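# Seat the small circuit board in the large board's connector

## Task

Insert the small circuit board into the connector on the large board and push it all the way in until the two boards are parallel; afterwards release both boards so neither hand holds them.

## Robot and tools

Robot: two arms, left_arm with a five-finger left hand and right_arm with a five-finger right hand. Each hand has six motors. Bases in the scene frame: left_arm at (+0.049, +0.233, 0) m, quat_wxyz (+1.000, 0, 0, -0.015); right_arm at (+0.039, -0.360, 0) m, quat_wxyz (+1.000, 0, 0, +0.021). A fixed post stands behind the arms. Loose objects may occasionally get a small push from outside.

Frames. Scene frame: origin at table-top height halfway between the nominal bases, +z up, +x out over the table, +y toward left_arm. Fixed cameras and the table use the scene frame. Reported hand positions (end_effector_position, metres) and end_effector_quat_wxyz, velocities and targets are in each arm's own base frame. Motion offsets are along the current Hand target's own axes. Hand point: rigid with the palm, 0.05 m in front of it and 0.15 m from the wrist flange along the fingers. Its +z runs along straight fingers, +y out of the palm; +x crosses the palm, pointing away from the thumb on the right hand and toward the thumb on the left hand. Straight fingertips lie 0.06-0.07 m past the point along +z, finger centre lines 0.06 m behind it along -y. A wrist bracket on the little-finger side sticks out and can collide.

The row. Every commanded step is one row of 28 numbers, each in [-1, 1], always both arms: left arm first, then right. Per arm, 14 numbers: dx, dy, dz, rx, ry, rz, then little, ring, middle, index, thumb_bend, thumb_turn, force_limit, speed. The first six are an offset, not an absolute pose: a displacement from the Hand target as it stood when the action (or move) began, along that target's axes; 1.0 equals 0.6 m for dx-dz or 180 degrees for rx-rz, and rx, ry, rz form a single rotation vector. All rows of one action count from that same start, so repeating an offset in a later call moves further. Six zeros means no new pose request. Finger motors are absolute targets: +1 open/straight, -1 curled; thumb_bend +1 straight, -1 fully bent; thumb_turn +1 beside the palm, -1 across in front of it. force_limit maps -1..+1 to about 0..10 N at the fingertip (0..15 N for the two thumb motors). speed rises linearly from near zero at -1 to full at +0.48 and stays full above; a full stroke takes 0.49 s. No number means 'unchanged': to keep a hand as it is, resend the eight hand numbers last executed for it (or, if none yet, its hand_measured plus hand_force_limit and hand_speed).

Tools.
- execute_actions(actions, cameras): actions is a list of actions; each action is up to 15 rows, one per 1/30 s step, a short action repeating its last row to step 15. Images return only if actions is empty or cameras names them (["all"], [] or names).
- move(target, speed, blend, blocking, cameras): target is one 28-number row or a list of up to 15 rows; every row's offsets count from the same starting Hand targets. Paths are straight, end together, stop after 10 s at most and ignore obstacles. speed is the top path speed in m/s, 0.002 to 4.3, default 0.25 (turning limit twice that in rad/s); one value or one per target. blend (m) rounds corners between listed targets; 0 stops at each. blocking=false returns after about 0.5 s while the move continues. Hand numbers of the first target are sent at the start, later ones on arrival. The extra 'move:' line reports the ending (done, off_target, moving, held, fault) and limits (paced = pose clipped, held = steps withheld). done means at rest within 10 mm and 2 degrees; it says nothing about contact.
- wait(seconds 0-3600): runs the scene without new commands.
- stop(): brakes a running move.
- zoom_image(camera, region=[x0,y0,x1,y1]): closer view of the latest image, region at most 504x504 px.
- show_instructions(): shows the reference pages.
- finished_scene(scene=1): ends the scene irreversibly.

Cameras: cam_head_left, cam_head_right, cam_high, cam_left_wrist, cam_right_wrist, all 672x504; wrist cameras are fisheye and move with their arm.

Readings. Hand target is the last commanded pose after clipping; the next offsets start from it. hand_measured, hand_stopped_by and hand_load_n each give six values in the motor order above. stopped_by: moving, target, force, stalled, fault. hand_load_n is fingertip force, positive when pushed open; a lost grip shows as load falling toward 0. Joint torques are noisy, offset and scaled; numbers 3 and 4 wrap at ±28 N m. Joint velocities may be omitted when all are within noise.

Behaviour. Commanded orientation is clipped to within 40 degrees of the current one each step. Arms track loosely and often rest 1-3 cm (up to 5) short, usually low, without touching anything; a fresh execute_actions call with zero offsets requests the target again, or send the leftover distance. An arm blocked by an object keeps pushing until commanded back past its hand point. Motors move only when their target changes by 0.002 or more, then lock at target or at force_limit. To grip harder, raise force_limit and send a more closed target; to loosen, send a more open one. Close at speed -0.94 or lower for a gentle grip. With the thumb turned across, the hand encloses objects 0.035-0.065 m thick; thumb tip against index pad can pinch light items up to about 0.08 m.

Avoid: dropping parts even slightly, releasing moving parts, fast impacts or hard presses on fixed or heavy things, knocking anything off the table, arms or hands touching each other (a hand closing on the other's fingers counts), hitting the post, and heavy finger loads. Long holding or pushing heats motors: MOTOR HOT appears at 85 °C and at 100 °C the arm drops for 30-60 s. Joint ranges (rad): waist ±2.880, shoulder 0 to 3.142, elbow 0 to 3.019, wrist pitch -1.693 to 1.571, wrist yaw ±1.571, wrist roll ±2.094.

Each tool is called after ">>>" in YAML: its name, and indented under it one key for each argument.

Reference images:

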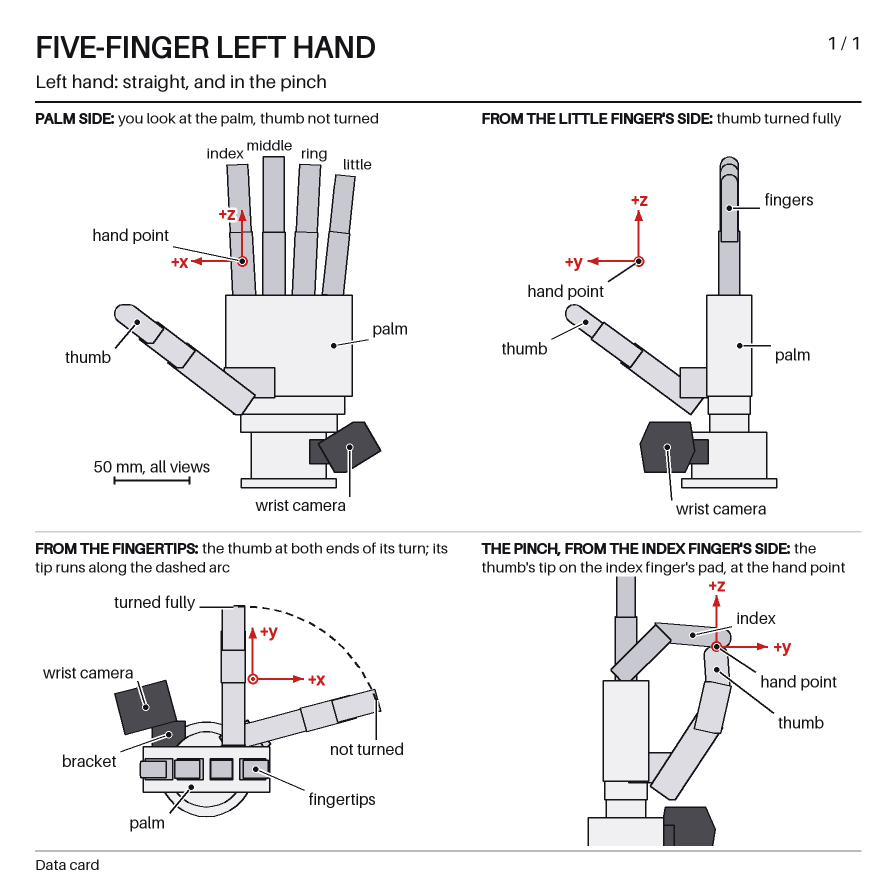

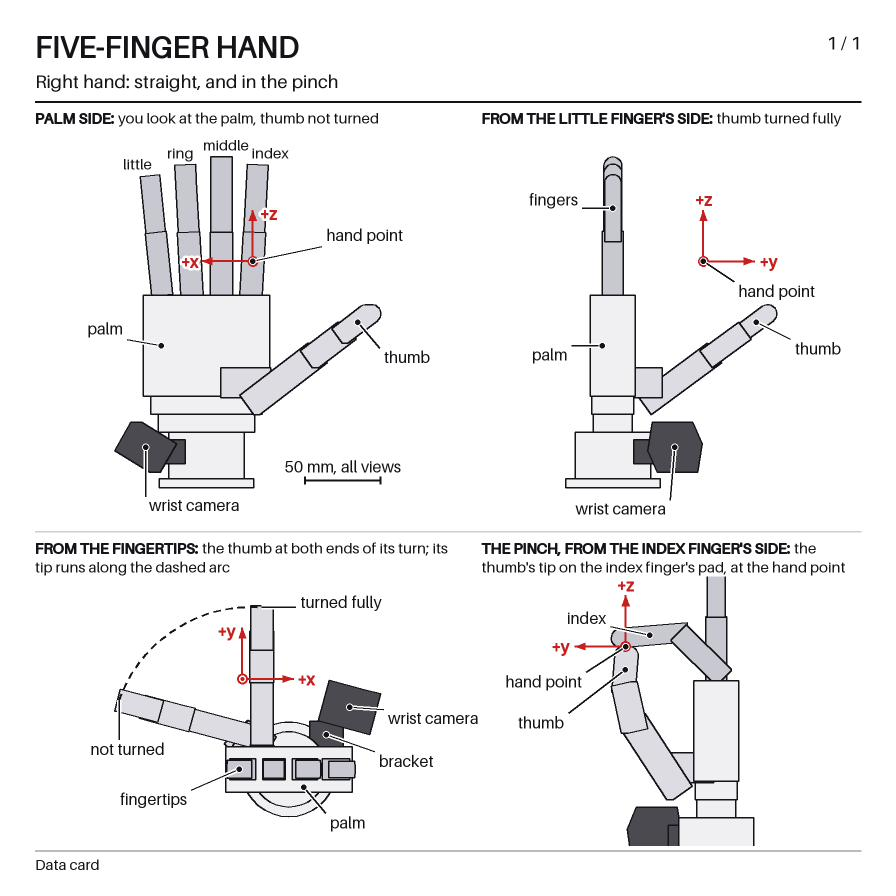

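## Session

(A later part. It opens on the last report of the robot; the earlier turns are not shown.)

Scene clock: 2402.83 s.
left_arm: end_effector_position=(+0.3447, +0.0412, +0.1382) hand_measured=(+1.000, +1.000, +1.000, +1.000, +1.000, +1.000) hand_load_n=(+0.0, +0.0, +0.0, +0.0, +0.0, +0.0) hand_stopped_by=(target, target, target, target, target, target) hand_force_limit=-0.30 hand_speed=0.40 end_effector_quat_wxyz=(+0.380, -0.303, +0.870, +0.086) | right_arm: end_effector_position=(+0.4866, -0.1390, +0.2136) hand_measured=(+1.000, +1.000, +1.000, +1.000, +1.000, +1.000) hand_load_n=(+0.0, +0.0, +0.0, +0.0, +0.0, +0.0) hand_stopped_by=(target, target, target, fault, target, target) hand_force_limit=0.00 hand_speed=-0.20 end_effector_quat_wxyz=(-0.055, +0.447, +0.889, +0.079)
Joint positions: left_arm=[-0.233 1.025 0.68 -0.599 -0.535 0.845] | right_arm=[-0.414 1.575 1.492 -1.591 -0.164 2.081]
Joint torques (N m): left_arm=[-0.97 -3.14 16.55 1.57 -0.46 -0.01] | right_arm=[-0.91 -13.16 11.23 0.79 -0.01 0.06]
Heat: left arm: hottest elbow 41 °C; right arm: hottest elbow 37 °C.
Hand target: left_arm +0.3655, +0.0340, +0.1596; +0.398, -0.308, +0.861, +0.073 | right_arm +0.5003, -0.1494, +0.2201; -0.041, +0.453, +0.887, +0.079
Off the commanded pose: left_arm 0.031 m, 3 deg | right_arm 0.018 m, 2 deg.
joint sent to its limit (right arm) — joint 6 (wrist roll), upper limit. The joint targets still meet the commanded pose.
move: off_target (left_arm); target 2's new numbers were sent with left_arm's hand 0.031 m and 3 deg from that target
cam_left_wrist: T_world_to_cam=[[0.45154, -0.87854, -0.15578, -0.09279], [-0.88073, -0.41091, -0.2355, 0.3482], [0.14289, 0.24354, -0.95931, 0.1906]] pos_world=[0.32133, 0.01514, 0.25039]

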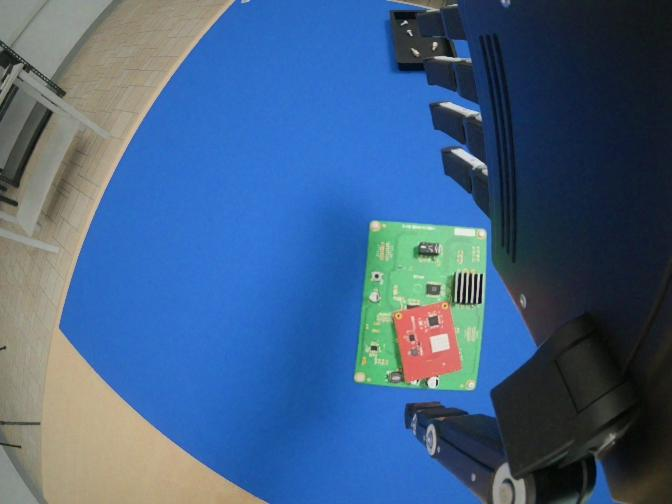

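>>> move:
  target:
    - [0.1322,-0.0122,-0.0433,0.2631,0.1696,-0.1013,1,1,1,1,0.6,-1,-0.3,0.0,0,0,0,0,0,0,1,1,1,1,1,1,0,-0.2]
    - [0.2508,0.0073,0.0659,0.2631,0.1696,-0.1013,1,1,1,0.4,0.6,-1,-0.3,-0.3,0,0,0,0,0,0,1,1,1,1,1,1,0,-0.2]
    - [0.2530,-0.0060,0.0659,0.2631,0.1696,-0.1013,1,1,1,0.4,0.6,-1,-0.3,-0.3,0,0,0,0,0,0,1,1,1,1,1,1,0,-0.2]
  speed: [0.25,0.07,0.03]
  cameras: ["cam_left_wrist"]

>>> zoom_image:
  camera: "cam_left_wrist"
  region: [190, 110, 390, 310]

Scene clock: 2447.40 s.
left_arm: end_effector_position=(+0.3232, -0.0209, +0.0311) hand_measured=(+1.000, +1.000, +1.000, +0.400, +0.600, -1.000) hand_load_n=(+0.0, +0.0, +0.0, +0.0, +1.0, +0.0) hand_stopped_by=(target, target, target, target, target, target) hand_force_limit=-0.30 hand_speed=-0.30 end_effector_quat_wxyz=(+0.268, -0.256, +0.832, -0.413) | right_arm: end_effector_position=(+0.4866, -0.1390, +0.2136) hand_measured=(+1.000, +1.000, +1.000, +1.000, +1.000, +1.000) hand_load_n=(+0.0, +0.0, +0.0, +0.0, +0.0, +0.0) hand_stopped_by=(target, target, target, fault, target, target) hand_force_limit=0.00 hand_speed=-0.20 end_effector_quat_wxyz=(-0.055, +0.447, +0.889, +0.079)
Joint positions: left_arm=[0.314 1.093 0.363 -0.116 0.813 0.963] | right_arm=[-0.414 1.575 1.492 -1.591 -0.164 2.081]
Joint torques (N m): left_arm=[-0.26 -1.67 7.76 2.11 0.38 -0.11] | right_arm=[-1.2 -13.22 11.08 0.83 0.01 0.05]
Heat: left arm: hottest elbow 48 °C; right arm: hottest elbow 37 °C.
Hand target: left_arm +0.3179, -0.0259, +0.0226; +0.259, -0.260, +0.832, -0.416 | right_arm +0.5003, -0.1494, +0.2201; -0.041, +0.453, +0.887, +0.079
Off the commanded pose: left_arm 0.011 m, 1 deg | right_arm 0.018 m, 2 deg.
joint sent to its limit (right arm) — joint 6 (wrist roll), upper limit. The joint targets still meet the commanded pose.
move: off_target (left_arm)
cam_left_wrist: T_world_to_cam=[[0.02759, -0.71297, 0.70066, -0.04046], [-0.98679, -0.13138, -0.09484, 0.31432], [0.15967, -0.68878, -0.70717, 0.07332]] pos_world=[0.29957, 0.06295, 0.11001]

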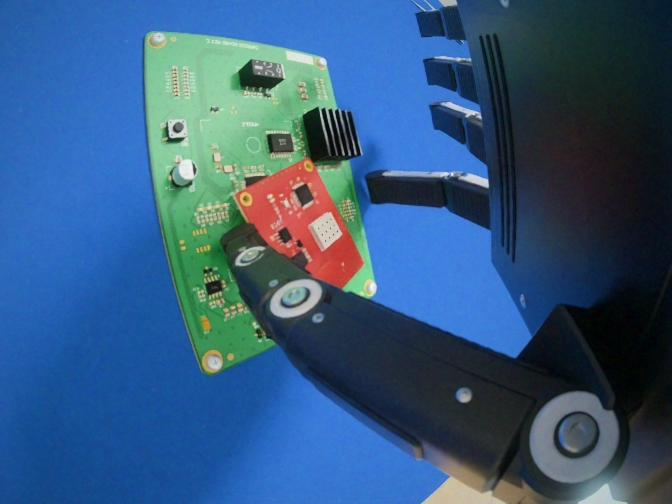

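Scaled by 2.520 from the camera's image (finer frame: 960x720).

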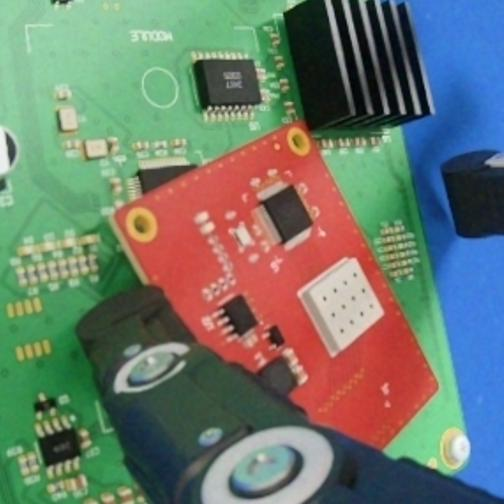

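>>> move:
  target: [0,0,0,0,0,0,1,1,1,-0.25,0.6,-1,-0.2,-0.92,0,0,0,0,0,0,1,1,1,1,1,1,0,-0.2]
  speed: 0.03
  cameras: ["cam_left_wrist"]

>>> zoom_image:
  camera: "cam_left_wrist"
  region: [190, 110, 390, 310]

Scene clock: 2452.87 s.
left_arm: end_effector_position=(+0.3238, -0.0213, +0.0315) hand_measured=(+1.000, +1.000, +1.000, +0.006, +0.602, -1.000) hand_load_n=(+0.0, +0.0, +0.0, +4.0, +4.0, -1.5) hand_stopped_by=(target, target, target, force, target, target) hand_force_limit=-0.20 hand_speed=-0.92 end_effector_quat_wxyz=(+0.269, -0.256, +0.831, -0.414) | right_arm: end_effector_position=(+0.4866, -0.1390, +0.2136) hand_measured=(+1.000, +1.000, +1.000, +1.000, +1.000, +1.000) hand_load_n=(+0.0, +0.0, +0.0, +0.0, +0.0, +0.0) hand_stopped_by=(target, target, target, fault, target, target) hand_force_limit=0.00 hand_speed=-0.20 end_effector_quat_wxyz=(-0.055, +0.447, +0.889, +0.079)
Joint positions: left_arm=[0.312 1.093 0.363 -0.112 0.813 0.96] | right_arm=[-0.414 1.575 1.492 -1.591 -0.164 2.081]
Joint torques (N m): left_arm=[-0.38 -1.67 7.69 1.99 0.4 -0.08] | right_arm=[-0.97 -12.92 11.19 0.7 -0.02 0.02]
Heat: left arm: hottest elbow 47 °C; right arm: hottest elbow 37 °C.
Hand target: left_arm +0.3179, -0.0258, +0.0226; +0.259, -0.260, +0.832, -0.416 | right_arm +0.5003, -0.1494, +0.2201; -0.041, +0.453, +0.887, +0.079
Off the commanded pose: left_arm 0.012 m, 1 deg | right_arm 0.018 m, 2 deg.
joint sent to its limit (right arm) — joint 6 (wrist roll), upper limit. The joint targets still meet the commanded pose.
move: done
cam_left_wrist: T_world_to_cam=[[0.02657, -0.71222, 0.70145, -0.04079], [-0.98658, -0.13176, -0.09641, 0.31482], [0.16109, -0.68948, -0.70617, 0.0727]] pos_world=[0.29997, 0.06255, 0.11031]

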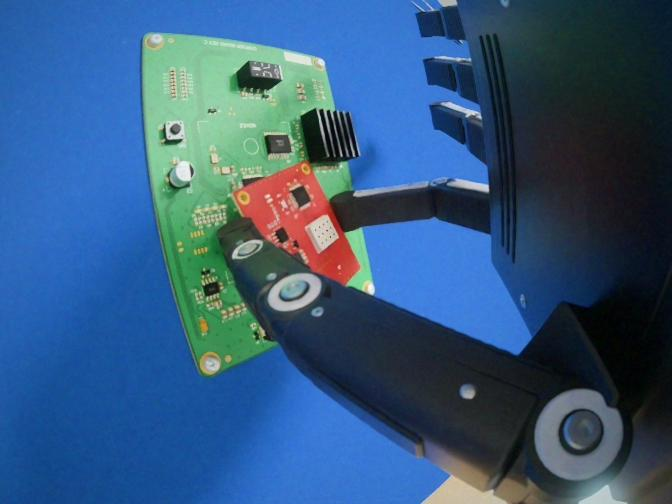

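Scaled by 2.520 from the camera's image (finer frame: 960x720).

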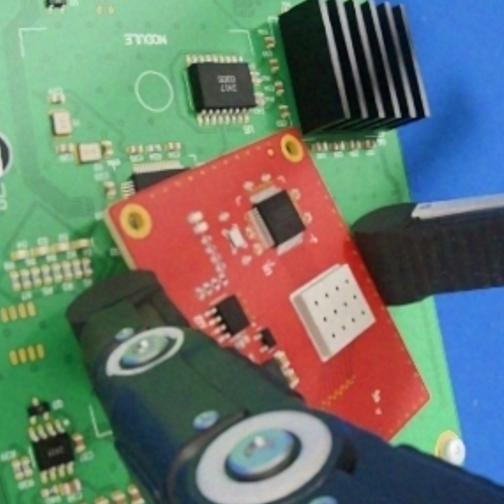

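>>> move:
  target: [-0.0277,-0.0844,-0.0465,0,0,0,1,1,1,-0.25,0.6,-1,-0.2,-0.92,0,0,0,0,0,0,1,1,1,1,1,1,0,-0.2]
  speed: 0.3
  blocking: false
  cameras: ["cam_left_wrist"]

>>> wait:
  seconds: 1
  cameras: ["cam_left_wrist","cam_head_left"]

>>> zoom_image:
  camera: "cam_left_wrist"
  region: [170, 90, 370, 290]

Scene clock: 2461.53 s.
left_arm: end_effector_position=(+0.3054, -0.0313, +0.0526) hand_measured=(+1.000, +1.000, +1.000, +0.006, +0.600, -1.000) hand_load_n=(+0.0, +0.0, +0.0, +0.0, +0.0, +0.0) hand_stopped_by=(target, target, target, force, target, target) hand_force_limit=-0.20 hand_speed=-0.92 end_effector_quat_wxyz=(+0.247, -0.266, +0.834, -0.416) | right_arm: end_effector_position=(+0.4866, -0.1390, +0.2136) hand_measured=(+1.000, +1.000, +1.000, +1.000, +1.000, +1.000) hand_load_n=(+0.0, +0.0, +0.0, +0.0, +0.0, +0.0) hand_stopped_by=(target, target, target, fault, target, target) hand_force_limit=0.00 hand_speed=-0.20 end_effector_quat_wxyz=(-0.055, +0.447, +0.889, +0.079)
Joint positions: left_arm=[0.299 0.975 0.381 -0.286 0.809 0.945] | right_arm=[-0.414 1.575 1.492 -1.591 -0.164 2.081]
Joint velocities: left_arm=[-0.015 -0.19 0.173 -0.315 -0.066 -0.051] | right_arm=[within noise]
Joint torques (N m): left_arm=[-0.21 -3.08 14.76 0.87 0.33 -0.07] | right_arm=[-1.08 -13.16 11.12 0.73 -0.01 0.04]
Heat: left arm: hottest elbow 45 °C; right arm: hottest elbow 37 °C.
Hand target: left_arm +0.3231, -0.0258, +0.0825; +0.259, -0.260, +0.832, -0.416 | right_arm +0.5003, -0.1494, +0.2201; -0.041, +0.453, +0.887, +0.079
Off the commanded pose: left_arm 0.035 m, 2 deg | right_arm 0.018 m, 2 deg.
joint sent to its limit (right arm) — joint 6 (wrist roll), upper limit.
move: running
cam_left_wrist: T_world_to_cam=[[0.05583, -0.69934, 0.71261, -0.07132], [-0.99029, -0.12981, -0.04981, 0.2961], [0.12733, -0.70291, -0.69979, 0.09321]] pos_world=[0.28534, 0.05408, 0.1308]

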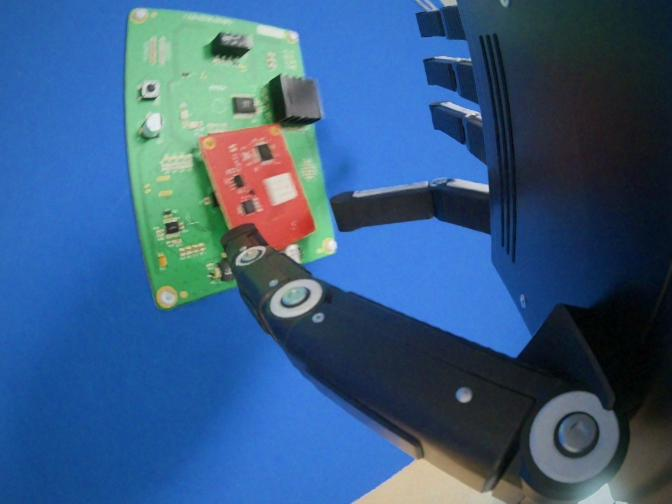

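Scene clock: 2462.03 s.
left_arm: end_effector_position=(+0.3046, -0.0315, +0.0597) hand_measured=(+1.000, +1.000, +1.000, +0.006, +0.600, -1.000) hand_load_n=(+0.0, +0.0, +0.0, +0.0, +0.0, +0.0) hand_stopped_by=(target, target, target, force, target, target) hand_force_limit=-0.20 hand_speed=-0.92 end_effector_quat_wxyz=(+0.239, -0.271, +0.835, -0.416) | right_arm: end_effector_position=(+0.4866, -0.1390, +0.2136) hand_measured=(+1.000, +1.000, +1.000, +1.000, +1.000, +1.000) hand_load_n=(-0.5, +0.0, +0.0, +0.0, +0.0, +0.0) hand_stopped_by=(target, target, target, fault, target, target) hand_force_limit=0.00 hand_speed=-0.20 end_effector_quat_wxyz=(-0.055, +0.447, +0.889, +0.079)
Joint positions: left_arm=[0.299 0.965 0.404 -0.337 0.809 0.945] | right_arm=[-0.414 1.575 1.492 -1.591 -0.164 2.081]
Joint torques (N m): left_arm=[0.91 -3.08 15.02 0.99 0.39 0.05] | right_arm=[-1.08 -12.92 11.15 0.72 -0.03 0.03]
Heat: left arm: hottest elbow 45 °C; right arm: hottest elbow 37 °C.
Hand target: left_arm +0.3230, -0.0258, +0.0826; +0.259, -0.260, +0.832, -0.416 | right_arm +0.5003, -0.1494, +0.2201; -0.041, +0.453, +0.887, +0.079
Off the commanded pose: left_arm 0.030 m, 3 deg | right_arm 0.018 m, 2 deg.
joint sent to its limit (right arm) — joint 6 (wrist roll), upper limit. The joint targets still meet the commanded pose.
earlier move: off_target (left_arm)
wait: 0.50 of 1 s (the move ended)
cam_left_wrist: T_world_to_cam=[[0.06836, -0.69547, 0.7153, -0.08036], [-0.99099, -0.13008, -0.03176, 0.29482], [0.11514, -0.70668, -0.6981, 0.10163]] pos_world=[0.28596, 0.05429, 0.13779]
Images, in order (width x height): cam_head_left 672x504, cam_left_wrist 672x504.

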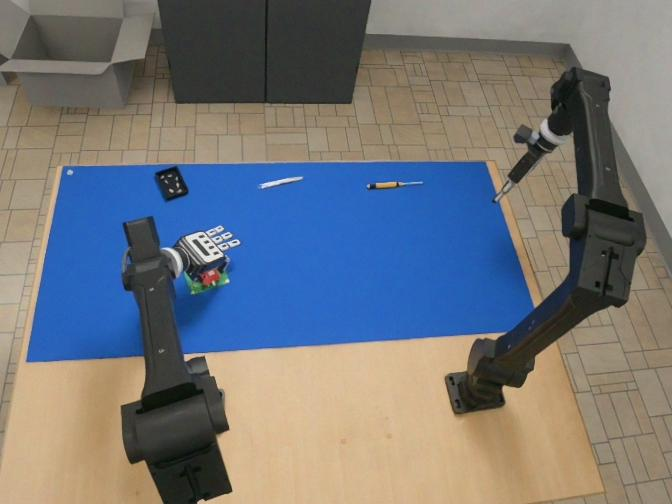

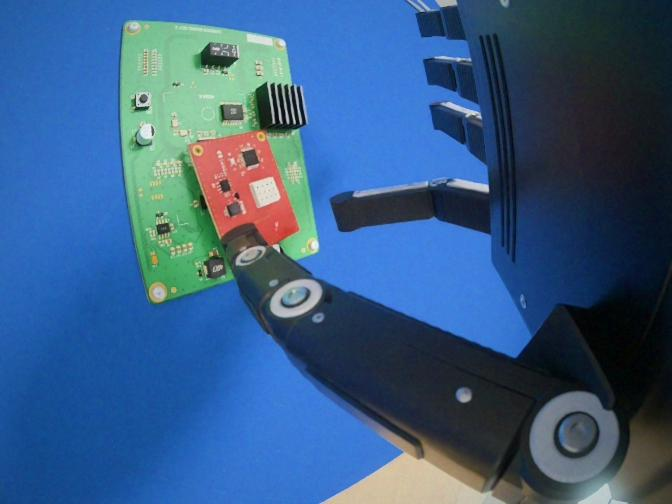

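Scaled by 2.520 from the camera's image (finer frame: 960x720).

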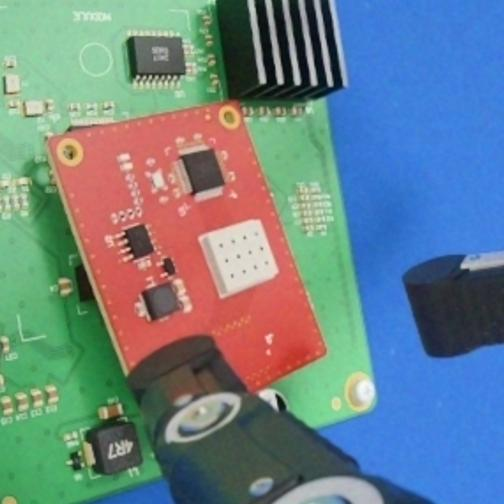

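>>> move:
  target:
    - [-0.0144,-0.0551,-0.0346,0,0,0,1,1,1,1,0.6,-1,-0.3,0.0,0,0,0,0,0,0,1,1,1,1,1,1,0,-0.2]
    - [-0.1440,-0.0697,-0.0763,-0.2631,-0.1696,0.1013,1,1,1,1,1,1,-0.3,0.4,0,0,0,0,0,0,1,1,1,1,1,1,0,-0.2]
  speed: [0.2,0.3]
  cameras: ["cam_left_wrist"]

>>> zoom_image:
  camera: "cam_left_wrist"
  region: [330, 190, 530, 390]

Scene clock: 2507.03 s.
left_arm: end_effector_position=(+0.3475, +0.0405, +0.1385) hand_measured=(+1.000, +1.000, +1.000, +1.000, +1.000, +1.000) hand_load_n=(+0.0, +0.0, +0.0, +0.0, +0.0, +0.0) hand_stopped_by=(target, target, target, target, target, target) hand_force_limit=-0.30 hand_speed=0.40 end_effector_quat_wxyz=(+0.384, -0.303, +0.868, +0.084) | right_arm: end_effector_position=(+0.4866, -0.1390, +0.2136) hand_measured=(+1.000, +1.000, +1.000, +1.000, +1.000, +1.000) hand_load_n=(+0.0, +0.0, +0.0, +0.0, +0.0, +0.0) hand_stopped_by=(target, target, target, fault, target, target) hand_force_limit=0.00 hand_speed=-0.20 end_effector_quat_wxyz=(-0.055, +0.447, +0.889, +0.079)
Joint positions: left_arm=[-0.233 1.028 0.68 -0.586 -0.535 0.846] | right_arm=[-0.414 1.575 1.492 -1.591 -0.164 2.081]
Joint torques (N m): left_arm=[0.03 -2.49 16.49 1.02 -0.42 -0.1] | right_arm=[-0.97 -13.45 11.15 0.76 -0.02 0.05]
Heat: left arm: hottest elbow 50 °C; right arm: hottest elbow 37 °C.
Hand target: left_arm +0.3655, +0.0340, +0.1594; +0.397, -0.308, +0.861, +0.073 | right_arm +0.5003, -0.1494, +0.2201; -0.041, +0.453, +0.887, +0.079
Off the commanded pose: left_arm 0.029 m, 2 deg | right_arm 0.018 m, 2 deg.
joint sent to its limit (right arm) — joint 6 (wrist roll), upper limit. The joint targets still meet the commanded pose.
move: off_target (left_arm); target 2's new numbers were sent with left_arm's hand 0.029 m and 2 deg from that target
cam_left_wrist: T_world_to_cam=[[0.45282, -0.87899, -0.14941, -0.09589], [-0.87847, -0.41119, -0.24334, 0.35077], [0.15246, 0.24144, -0.95836, 0.18725]] pos_world=[0.32301, 0.01474, 0.25048]

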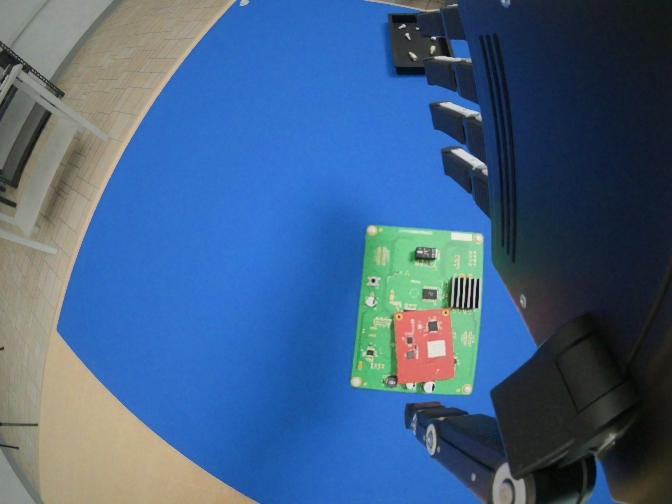

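Scaled by 2.520 from the camera's image (finer frame: 960x720).

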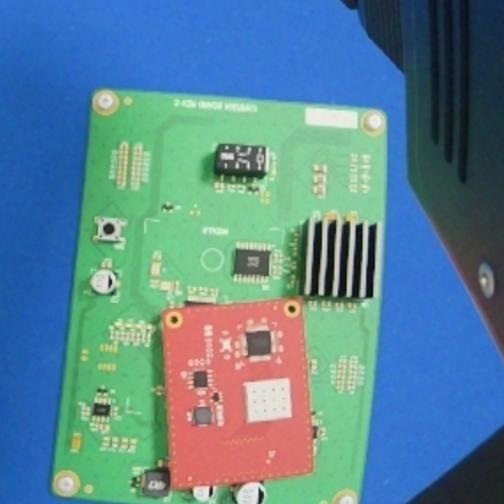

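>>> move:
  target:
    - [0.1365,-0.0103,-0.0488,0.2811,0.1879,-0.0740,1,1,1,1,0.6,-1,-0.3,0.0,0,0,0,0,0,0,1,1,1,1,1,1,0,-0.2]
    - [0.2552,0.0092,0.0603,0.2811,0.1879,-0.0740,1,1,1,0.4,0.6,-1,-0.3,-0.3,0,0,0,0,0,0,1,1,1,1,1,1,0,-0.2]
    - [0.2574,-0.0041,0.0603,0.2811,0.1879,-0.0740,1,1,1,0.4,0.6,-1,-0.3,-0.3,0,0,0,0,0,0,1,1,1,1,1,1,0,-0.2]
  speed: [0.25,0.07,0.03]
  cameras: ["cam_left_wrist"]

>>> zoom_image:
  camera: "cam_left_wrist"
  region: [190, 110, 390, 310]

Scene clock: 2532.20 s.
left_arm: end_effector_position=(+0.3200, -0.0223, +0.0318) hand_measured=(+1.000, +1.000, +1.000, +0.400, +0.600, -1.000) hand_load_n=(+0.0, +0.0, +0.0, -0.5, +0.5, +0.0) hand_stopped_by=(target, target, target, target, target, target) hand_force_limit=-0.30 hand_speed=-0.30 end_effector_quat_wxyz=(+0.246, -0.207, +0.845, -0.427) | right_arm: end_effector_position=(+0.4866, -0.1390, +0.2136) hand_measured=(+1.000, +1.000, +1.000, +1.000, +1.000, +1.000) hand_load_n=(+0.0, +0.0, +0.0, +0.0, +0.0, +0.0) hand_stopped_by=(target, target, target, fault, target, target) hand_force_limit=0.00 hand_speed=-0.20 end_effector_quat_wxyz=(-0.055, +0.447, +0.889, +0.079)
Joint positions: left_arm=[0.335 1.134 0.41 -0.241 0.895 1.127] | right_arm=[-0.414 1.575 1.492 -1.591 -0.164 2.081]
Joint torques (N m): left_arm=[-1.38 -3.66 7.41 1.88 0.53 -0.1] | right_arm=[-1.2 -12.92 11.18 0.77 -0.04 0.03]
Heat: left arm: hottest elbow 50 °C; right arm: hottest elbow 37 °C.
Hand target: left_arm +0.3138, -0.0275, +0.0226; +0.236, -0.212, +0.845, -0.430 | right_arm +0.5003, -0.1494, +0.2201; -0.041, +0.453, +0.887, +0.079
Off the commanded pose: left_arm 0.012 m, 1 deg | right_arm 0.018 m, 2 deg.
joint sent to its limit (right arm) — joint 6 (wrist roll), upper limit. The joint targets still meet the commanded pose.
move: off_target (left_arm)
cam_left_wrist: T_world_to_cam=[[-0.05613, -0.71334, 0.69857, -0.01504], [-0.99495, -0.01834, -0.09867, 0.31621], [0.0832, -0.70058, -0.70871, 0.09765]] pos_world=[0.30565, 0.06349, 0.11091]

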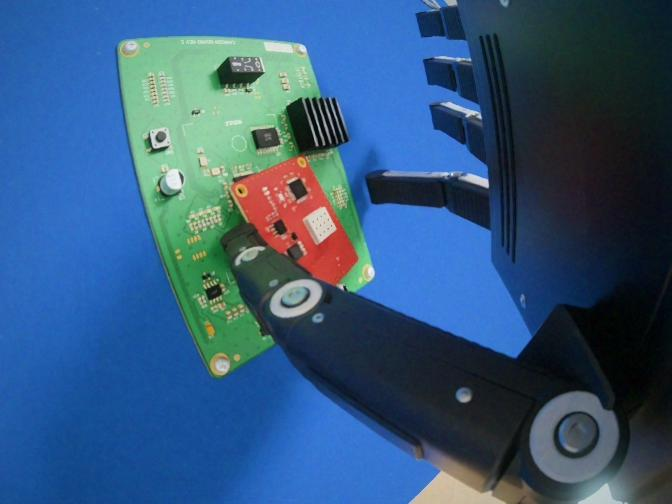

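Scaled by 2.520 from the camera's image (finer frame: 960x720).

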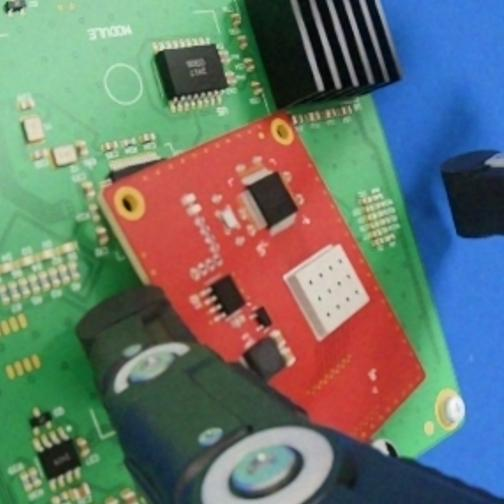

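>>> move:
  target: [0,0,0,0,0,0,1,1,1,-0.25,0.6,-1,-0.2,-0.92,0,0,0,0,0,0,1,1,1,1,1,1,0,-0.2]
  speed: 0.03
  cameras: ["cam_left_wrist"]

>>> zoom_image:
  camera: "cam_left_wrist"
  region: [190, 110, 390, 310]

Scene clock: 2539.13 s.
left_arm: end_effector_position=(+0.3208, -0.0228, +0.0322) hand_measured=(+1.000, +1.000, +1.000, -0.250, +0.600, -1.000) hand_load_n=(+0.0, -0.5, +0.0, +0.0, +0.0, -0.5) hand_stopped_by=(target, target, target, target, target, target) hand_force_limit=-0.20 hand_speed=-0.92 end_effector_quat_wxyz=(+0.248, -0.206, +0.844, -0.428) | right_arm: end_effector_position=(+0.4866, -0.1390, +0.2136) hand_measured=(+1.000, +1.000, +1.000, +1.000, +1.000, +1.000) hand_load_n=(+0.0, +0.0, +0.0, +0.0, +0.0, +0.0) hand_stopped_by=(target, target, target, fault, target, target) hand_force_limit=0.00 hand_speed=-0.20 end_effector_quat_wxyz=(-0.055, +0.447, +0.889, +0.079)
Joint positions: left_arm=[0.334 1.134 0.409 -0.234 0.896 1.124] | right_arm=[-0.414 1.575 1.492 -1.591 -0.164 2.081]
Joint torques (N m): left_arm=[-0.5 -2.67 7.34 1.7 0.42 -0.1] | right_arm=[-1.08 -13.1 11.18 0.7 0.02 0.04]
Heat: left arm: hottest elbow 49 °C; right arm: hottest elbow 37 °C.
Hand target: left_arm +0.3138, -0.0275, +0.0227; +0.236, -0.212, +0.845, -0.430 | right_arm +0.5003, -0.1494, +0.2201; -0.041, +0.453, +0.887, +0.079
Off the commanded pose: left_arm 0.013 m, 2 deg | right_arm 0.018 m, 2 deg.
joint sent to its limit (right arm) — joint 6 (wrist roll), upper limit. The joint targets still meet the commanded pose.
move: done
cam_left_wrist: T_world_to_cam=[[-0.05949, -0.71284, 0.6988, -0.0146], [-0.99456, -0.0176, -0.10262, 0.3171], [0.08546, -0.7011, -0.70792, 0.09672]] pos_world=[0.30624, 0.06299, 0.11121]

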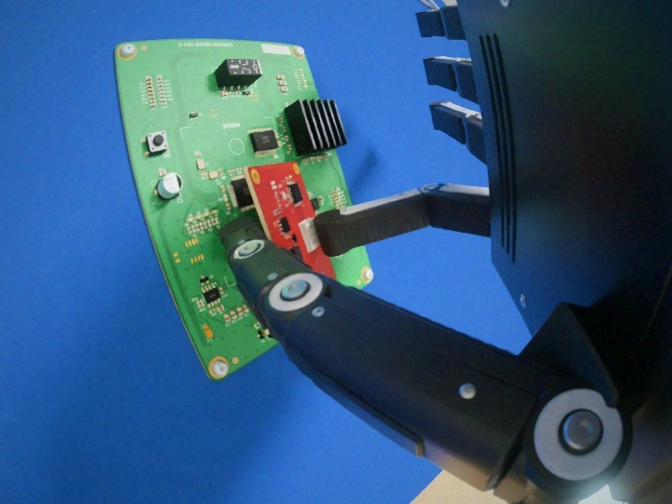

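Scaled by 2.520 from the camera's image (finer frame: 960x720).

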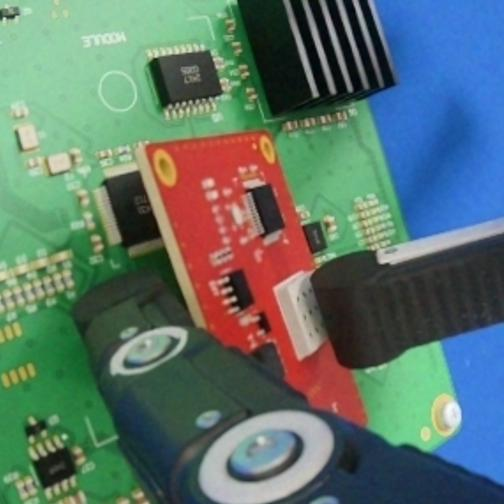

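>>> move:
  target: [0,0,0,0,0,0,1,1,1,0.4,0.6,-1,-0.3,-0.7,0,0,0,0,0,0,1,1,1,1,1,1,0,-0.2]
  speed: 0.03
  cameras: ["cam_left_wrist"]

>>> zoom_image:
  camera: "cam_left_wrist"
  region: [190, 110, 390, 310]

Scene clock: 2546.50 s.
left_arm: end_effector_position=(+0.3208, -0.0227, +0.0321) hand_measured=(+1.000, +1.000, +1.000, +0.400, +0.600, -1.000) hand_load_n=(+0.0, +0.0, +0.0, +0.0, +0.0, +0.0) hand_stopped_by=(target, target, target, target, target, target) hand_force_limit=-0.30 hand_speed=-0.70 end_effector_quat_wxyz=(+0.248, -0.206, +0.845, -0.428) | right_arm: end_effector_position=(+0.4866, -0.1390, +0.2136) hand_measured=(+1.000, +1.000, +1.000, +1.000, +1.000, +1.000) hand_load_n=(+0.0, +0.0, +0.0, +0.0, +0.0, +0.0) hand_stopped_by=(target, target, target, fault, target, target) hand_force_limit=0.00 hand_speed=-0.20 end_effector_quat_wxyz=(-0.055, +0.447, +0.889, +0.079)
Joint positions: left_arm=[0.334 1.134 0.409 -0.234 0.896 1.124] | right_arm=[-0.414 1.575 1.492 -1.591 -0.164 2.081]
Joint torques (N m): left_arm=[0.15 -1.85 7.23 1.84 0.4 -0.06] | right_arm=[-1.38 -13.04 11.1 0.81 -0.01 0.03]
Heat: left arm: hottest elbow 48 °C; right arm: hottest elbow 37 °C.
Hand target: left_arm +0.3138, -0.0274, +0.0227; +0.236, -0.212, +0.845, -0.430 | right_arm +0.5003, -0.1494, +0.2201; -0.041, +0.453, +0.887, +0.079
Off the commanded pose: left_arm 0.013 m, 2 deg | right_arm 0.018 m, 2 deg.
joint sent to its limit (right arm) — joint 6 (wrist roll), upper limit. The joint targets still meet the commanded pose.
move: done
cam_left_wrist: T_world_to_cam=[[-0.05924, -0.71314, 0.69852, -0.01455], [-0.99457, -0.0178, -0.10253, 0.31711], [0.08555, -0.7008, -0.70821, 0.09677]] pos_world=[0.30624, 0.06309, 0.11121]

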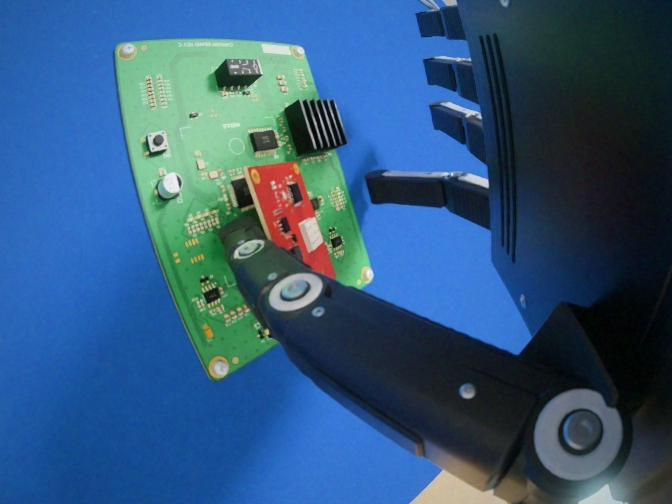

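Scaled by 2.520 from the camera's image (finer frame: 960x720).

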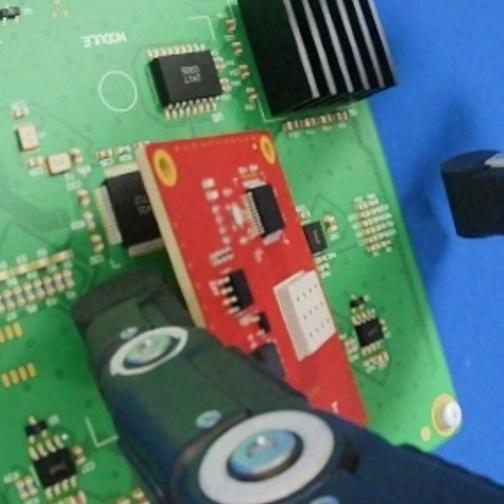

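>>> move:
  target: [-0.0070,0.0159,-0.0225,0,0,0,1,1,1,0.4,0.6,-1,-0.3,-0.7,0,0,0,0,0,0,1,1,1,1,1,1,0,-0.2]
  speed: 0.03
  cameras: ["cam_left_wrist"]

>>> zoom_image:
  camera: "cam_left_wrist"
  region: [190, 110, 390, 310]

Scene clock: 2557.67 s.
left_arm: end_effector_position=(+0.3122, -0.0132, +0.0288) hand_measured=(+1.000, +1.000, +1.000, +0.400, +0.600, -1.000) hand_load_n=(+0.0, +0.0, +0.0, +0.0, -1.0, +0.0) hand_stopped_by=(target, target, target, target, target, target) hand_force_limit=-0.30 hand_speed=-0.70 end_effector_quat_wxyz=(+0.244, -0.207, +0.844, -0.431) | right_arm: end_effector_position=(+0.4866, -0.1390, +0.2136) hand_measured=(+1.000, +1.000, +1.000, +1.000, +1.000, +1.000) hand_load_n=(+0.0, +0.0, +0.0, +0.0, +0.0, +0.0) hand_stopped_by=(target, target, target, fault, target, target) hand_force_limit=0.00 hand_speed=-0.20 end_effector_quat_wxyz=(-0.055, +0.447, +0.889, +0.079)
Joint positions: left_arm=[0.385 1.14 0.409 -0.291 0.931 1.195] | right_arm=[-0.414 1.575 1.492 -1.591 -0.164 2.081]
Joint torques (N m): left_arm=[0.79 -2.14 8.57 0.96 0.51 0.2] | right_arm=[-1.26 -12.92 11.18 0.73 -0.03 0.05]
Heat: left arm: hottest elbow 46 °C; right arm: hottest elbow 37 °C.
Hand target: left_arm +0.3079, -0.0115, +0.0227; +0.236, -0.212, +0.845, -0.430 | right_arm +0.5003, -0.1494, +0.2201; -0.041, +0.453, +0.887, +0.079
Off the commanded pose: left_arm 0.008 m, 1 deg | right_arm 0.018 m, 2 deg.
joint sent to its limit (right arm) — joint 6 (wrist roll), upper limit. The joint targets still meet the commanded pose.
move: done
cam_left_wrist: T_world_to_cam=[[-0.05855, -0.70746, 0.70433, -0.00618], [-0.9951, -0.01492, -0.09772, 0.30837], [0.07964, -0.7066, -0.70312, 0.10341]] pos_world=[0.29826, 0.0733, 0.1072]

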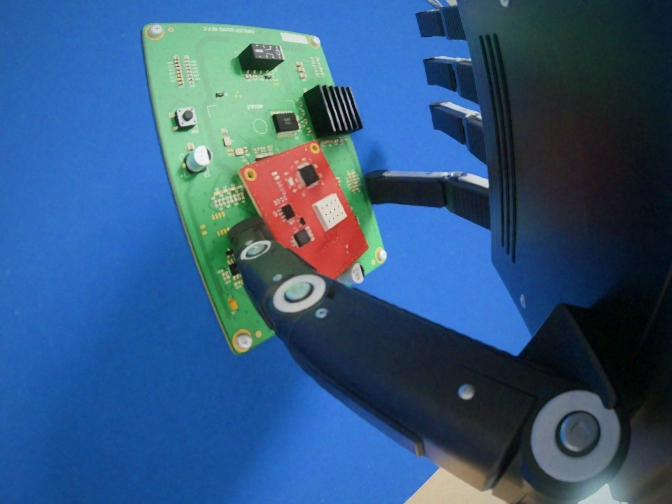

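Scaled by 2.520 from the camera's image (finer frame: 960x720).

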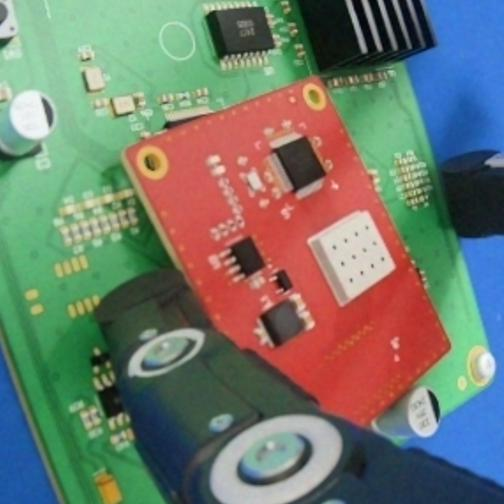

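>>> move:
  target: [0.0090,-0.0102,0.0125,0,0,0,1,1,1,0.4,0.6,-1,-0.3,-0.7,0,0,0,0,0,0,1,1,1,1,1,1,0,-0.2]
  speed: 0.03
  cameras: ["cam_left_wrist"]

>>> zoom_image:
  camera: "cam_left_wrist"
  region: [190, 110, 390, 310]

Scene clock: 2583.00 s.
left_arm: end_effector_position=(+0.3144, -0.0172, +0.0290) hand_measured=(+1.000, +1.000, +1.000, +0.400, +0.600, -1.000) hand_load_n=(+0.0, +0.0, +0.0, +0.0, +1.0, +0.0) hand_stopped_by=(target, target, target, target, target, target) hand_force_limit=-0.30 hand_speed=-0.70 end_effector_quat_wxyz=(+0.241, -0.212, +0.844, -0.429) | right_arm: end_effector_position=(+0.4866, -0.1390, +0.2136) hand_measured=(+1.000, +1.000, +1.000, +1.000, +1.000, +1.000) hand_load_n=(+0.0, +0.0, +0.0, +0.0, +0.0, +0.0) hand_stopped_by=(target, target, target, fault, target, target) hand_force_limit=0.00 hand_speed=-0.20 end_effector_quat_wxyz=(-0.055, +0.447, +0.889, +0.079)
Joint positions: left_arm=[0.364 1.139 0.409 -0.272 0.912 1.157] | right_arm=[-0.414 1.575 1.492 -1.591 -0.164 2.081]
Joint torques (N m): left_arm=[-0.91 -4.13 7.27 1.94 0.42 -0.08] | right_arm=[-1.03 -13.16 11.17 0.75 -0.01 0.07]
Heat: left arm: hottest elbow 44 °C; right arm: hottest elbow 37 °C.
Hand target: left_arm +0.3089, -0.0225, +0.0227; +0.236, -0.212, +0.845, -0.430 | right_arm +0.5003, -0.1494, +0.2201; -0.041, +0.453, +0.887, +0.079
Off the commanded pose: left_arm 0.010 m, 1 deg | right_arm 0.018 m, 2 deg.
joint sent to its limit (right arm) — joint 6 (wrist roll), upper limit. The joint targets still meet the commanded pose.
move: done
cam_left_wrist: T_world_to_cam=[[-0.04574, -0.70768, 0.70505, -0.01314], [-0.99592, -0.02269, -0.08739, 0.31039], [0.07784, -0.70617, -0.70375, 0.10104]] pos_world=[0.30066, 0.0691, 0.1075]

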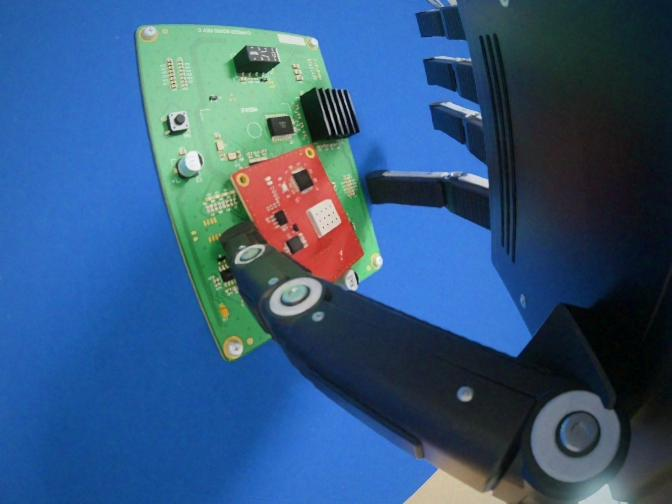

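Scaled by 2.520 from the camera's image (finer frame: 960x720).

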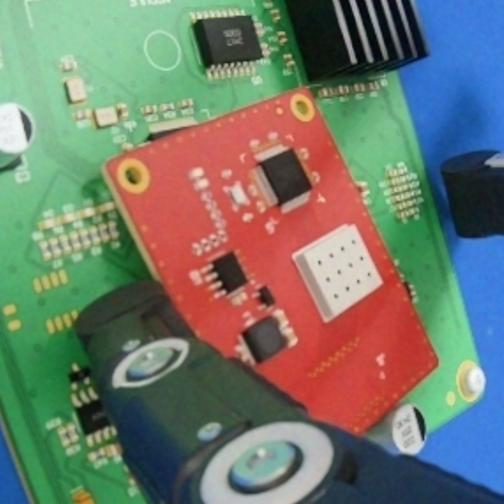

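>>> move:
  target: [0,0,0,0,0,0,1,1,1,-0.08,0.6,-1,-0.25,-0.92,0,0,0,0,0,0,1,1,1,1,1,1,0,-0.2]
  speed: 0.03
  cameras: ["cam_left_wrist","cam_head_left"]

>>> zoom_image:
  camera: "cam_left_wrist"
  region: [190, 110, 390, 310]

>>> zoom_image:
  camera: "cam_head_left"
  region: [165, 235, 255, 305]

Scene clock: 2589.63 s.
left_arm: end_effector_position=(+0.3157, -0.0195, +0.0299) hand_measured=(+1.000, +1.000, +1.000, +0.028, +0.600, -1.000) hand_load_n=(-0.5, +0.0, +0.0, +4.0, +4.0, -1.0) hand_stopped_by=(target, target, target, force, target, target) hand_force_limit=-0.25 hand_speed=-0.92 end_effector_quat_wxyz=(+0.242, -0.208, +0.844, -0.431) | right_arm: end_effector_position=(+0.4866, -0.1390, +0.2136) hand_measured=(+1.000, +1.000, +1.000, +1.000, +1.000, +1.000) hand_load_n=(+0.0, +0.0, +0.0, +0.0, +0.0, +0.0) hand_stopped_by=(target, target, target, fault, target, target) hand_force_limit=0.00 hand_speed=-0.20 end_effector_quat_wxyz=(-0.055, +0.447, +0.889, +0.079)
Joint positions: left_arm=[0.356 1.139 0.409 -0.264 0.915 1.154] | right_arm=[-0.414 1.575 1.492 -1.591 -0.164 2.081]
Joint torques (N m): left_arm=[0.26 -3.55 7.17 1.69 0.25 -0.03] | right_arm=[-0.85 -13.22 11.12 0.77 -0.02 0.06]
Heat: left arm: hottest elbow 43 °C; right arm: hottest elbow 37 °C.
Hand target: left_arm +0.3088, -0.0225, +0.0227; +0.236, -0.212, +0.845, -0.430 | right_arm +0.5003, -0.1494, +0.2201; -0.041, +0.453, +0.887, +0.079
Off the commanded pose: left_arm 0.010 m, 1 deg | right_arm 0.018 m, 2 deg.
joint sent to its limit (right arm) — joint 6 (wrist roll), upper limit. The joint targets still meet the commanded pose.
move: done
cam_left_wrist: T_world_to_cam=[[-0.05474, -0.70676, 0.70534, -0.01243], [-0.99552, -0.0159, -0.09319, 0.31187], [0.07708, -0.70728, -0.70272, 0.10028]] pos_world=[0.30206, 0.0671, 0.1083]
Images, in order (width x height): cam_head_left 672x504, cam_left_wrist 672x504.

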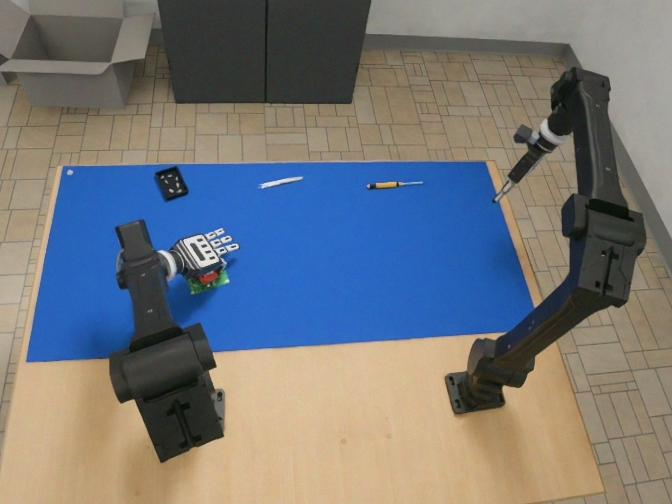

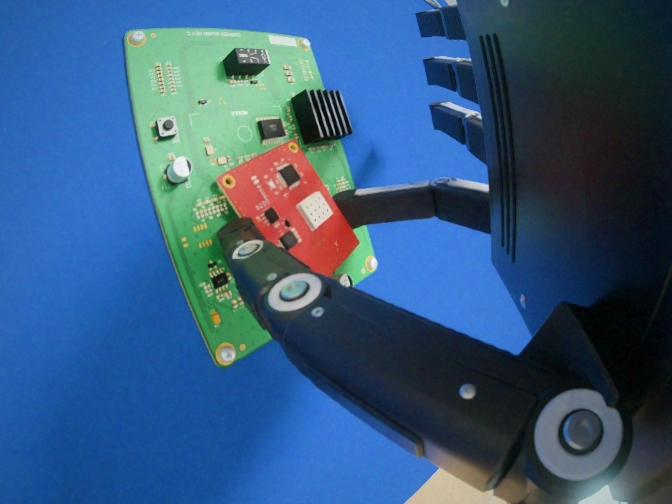

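Scaled by 2.520 from the camera's image (finer frame: 960x720).

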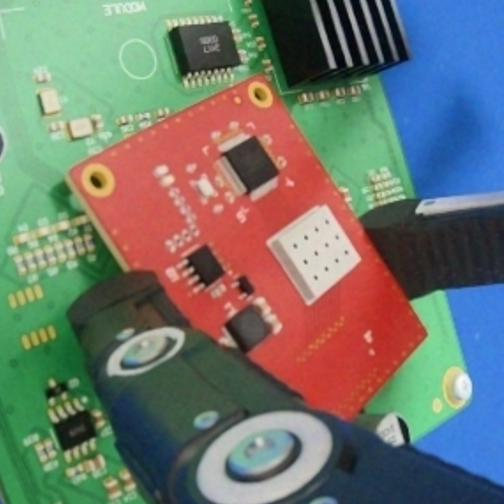

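Scaled by 5.600 from the camera's image (finer frame: 960x720).

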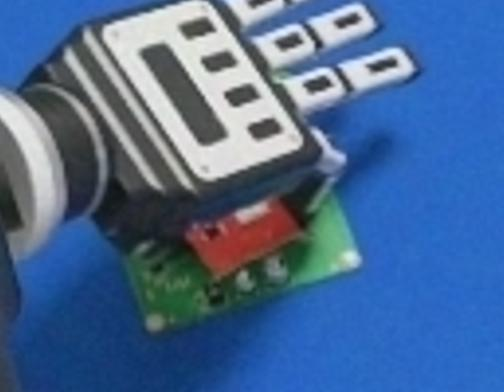

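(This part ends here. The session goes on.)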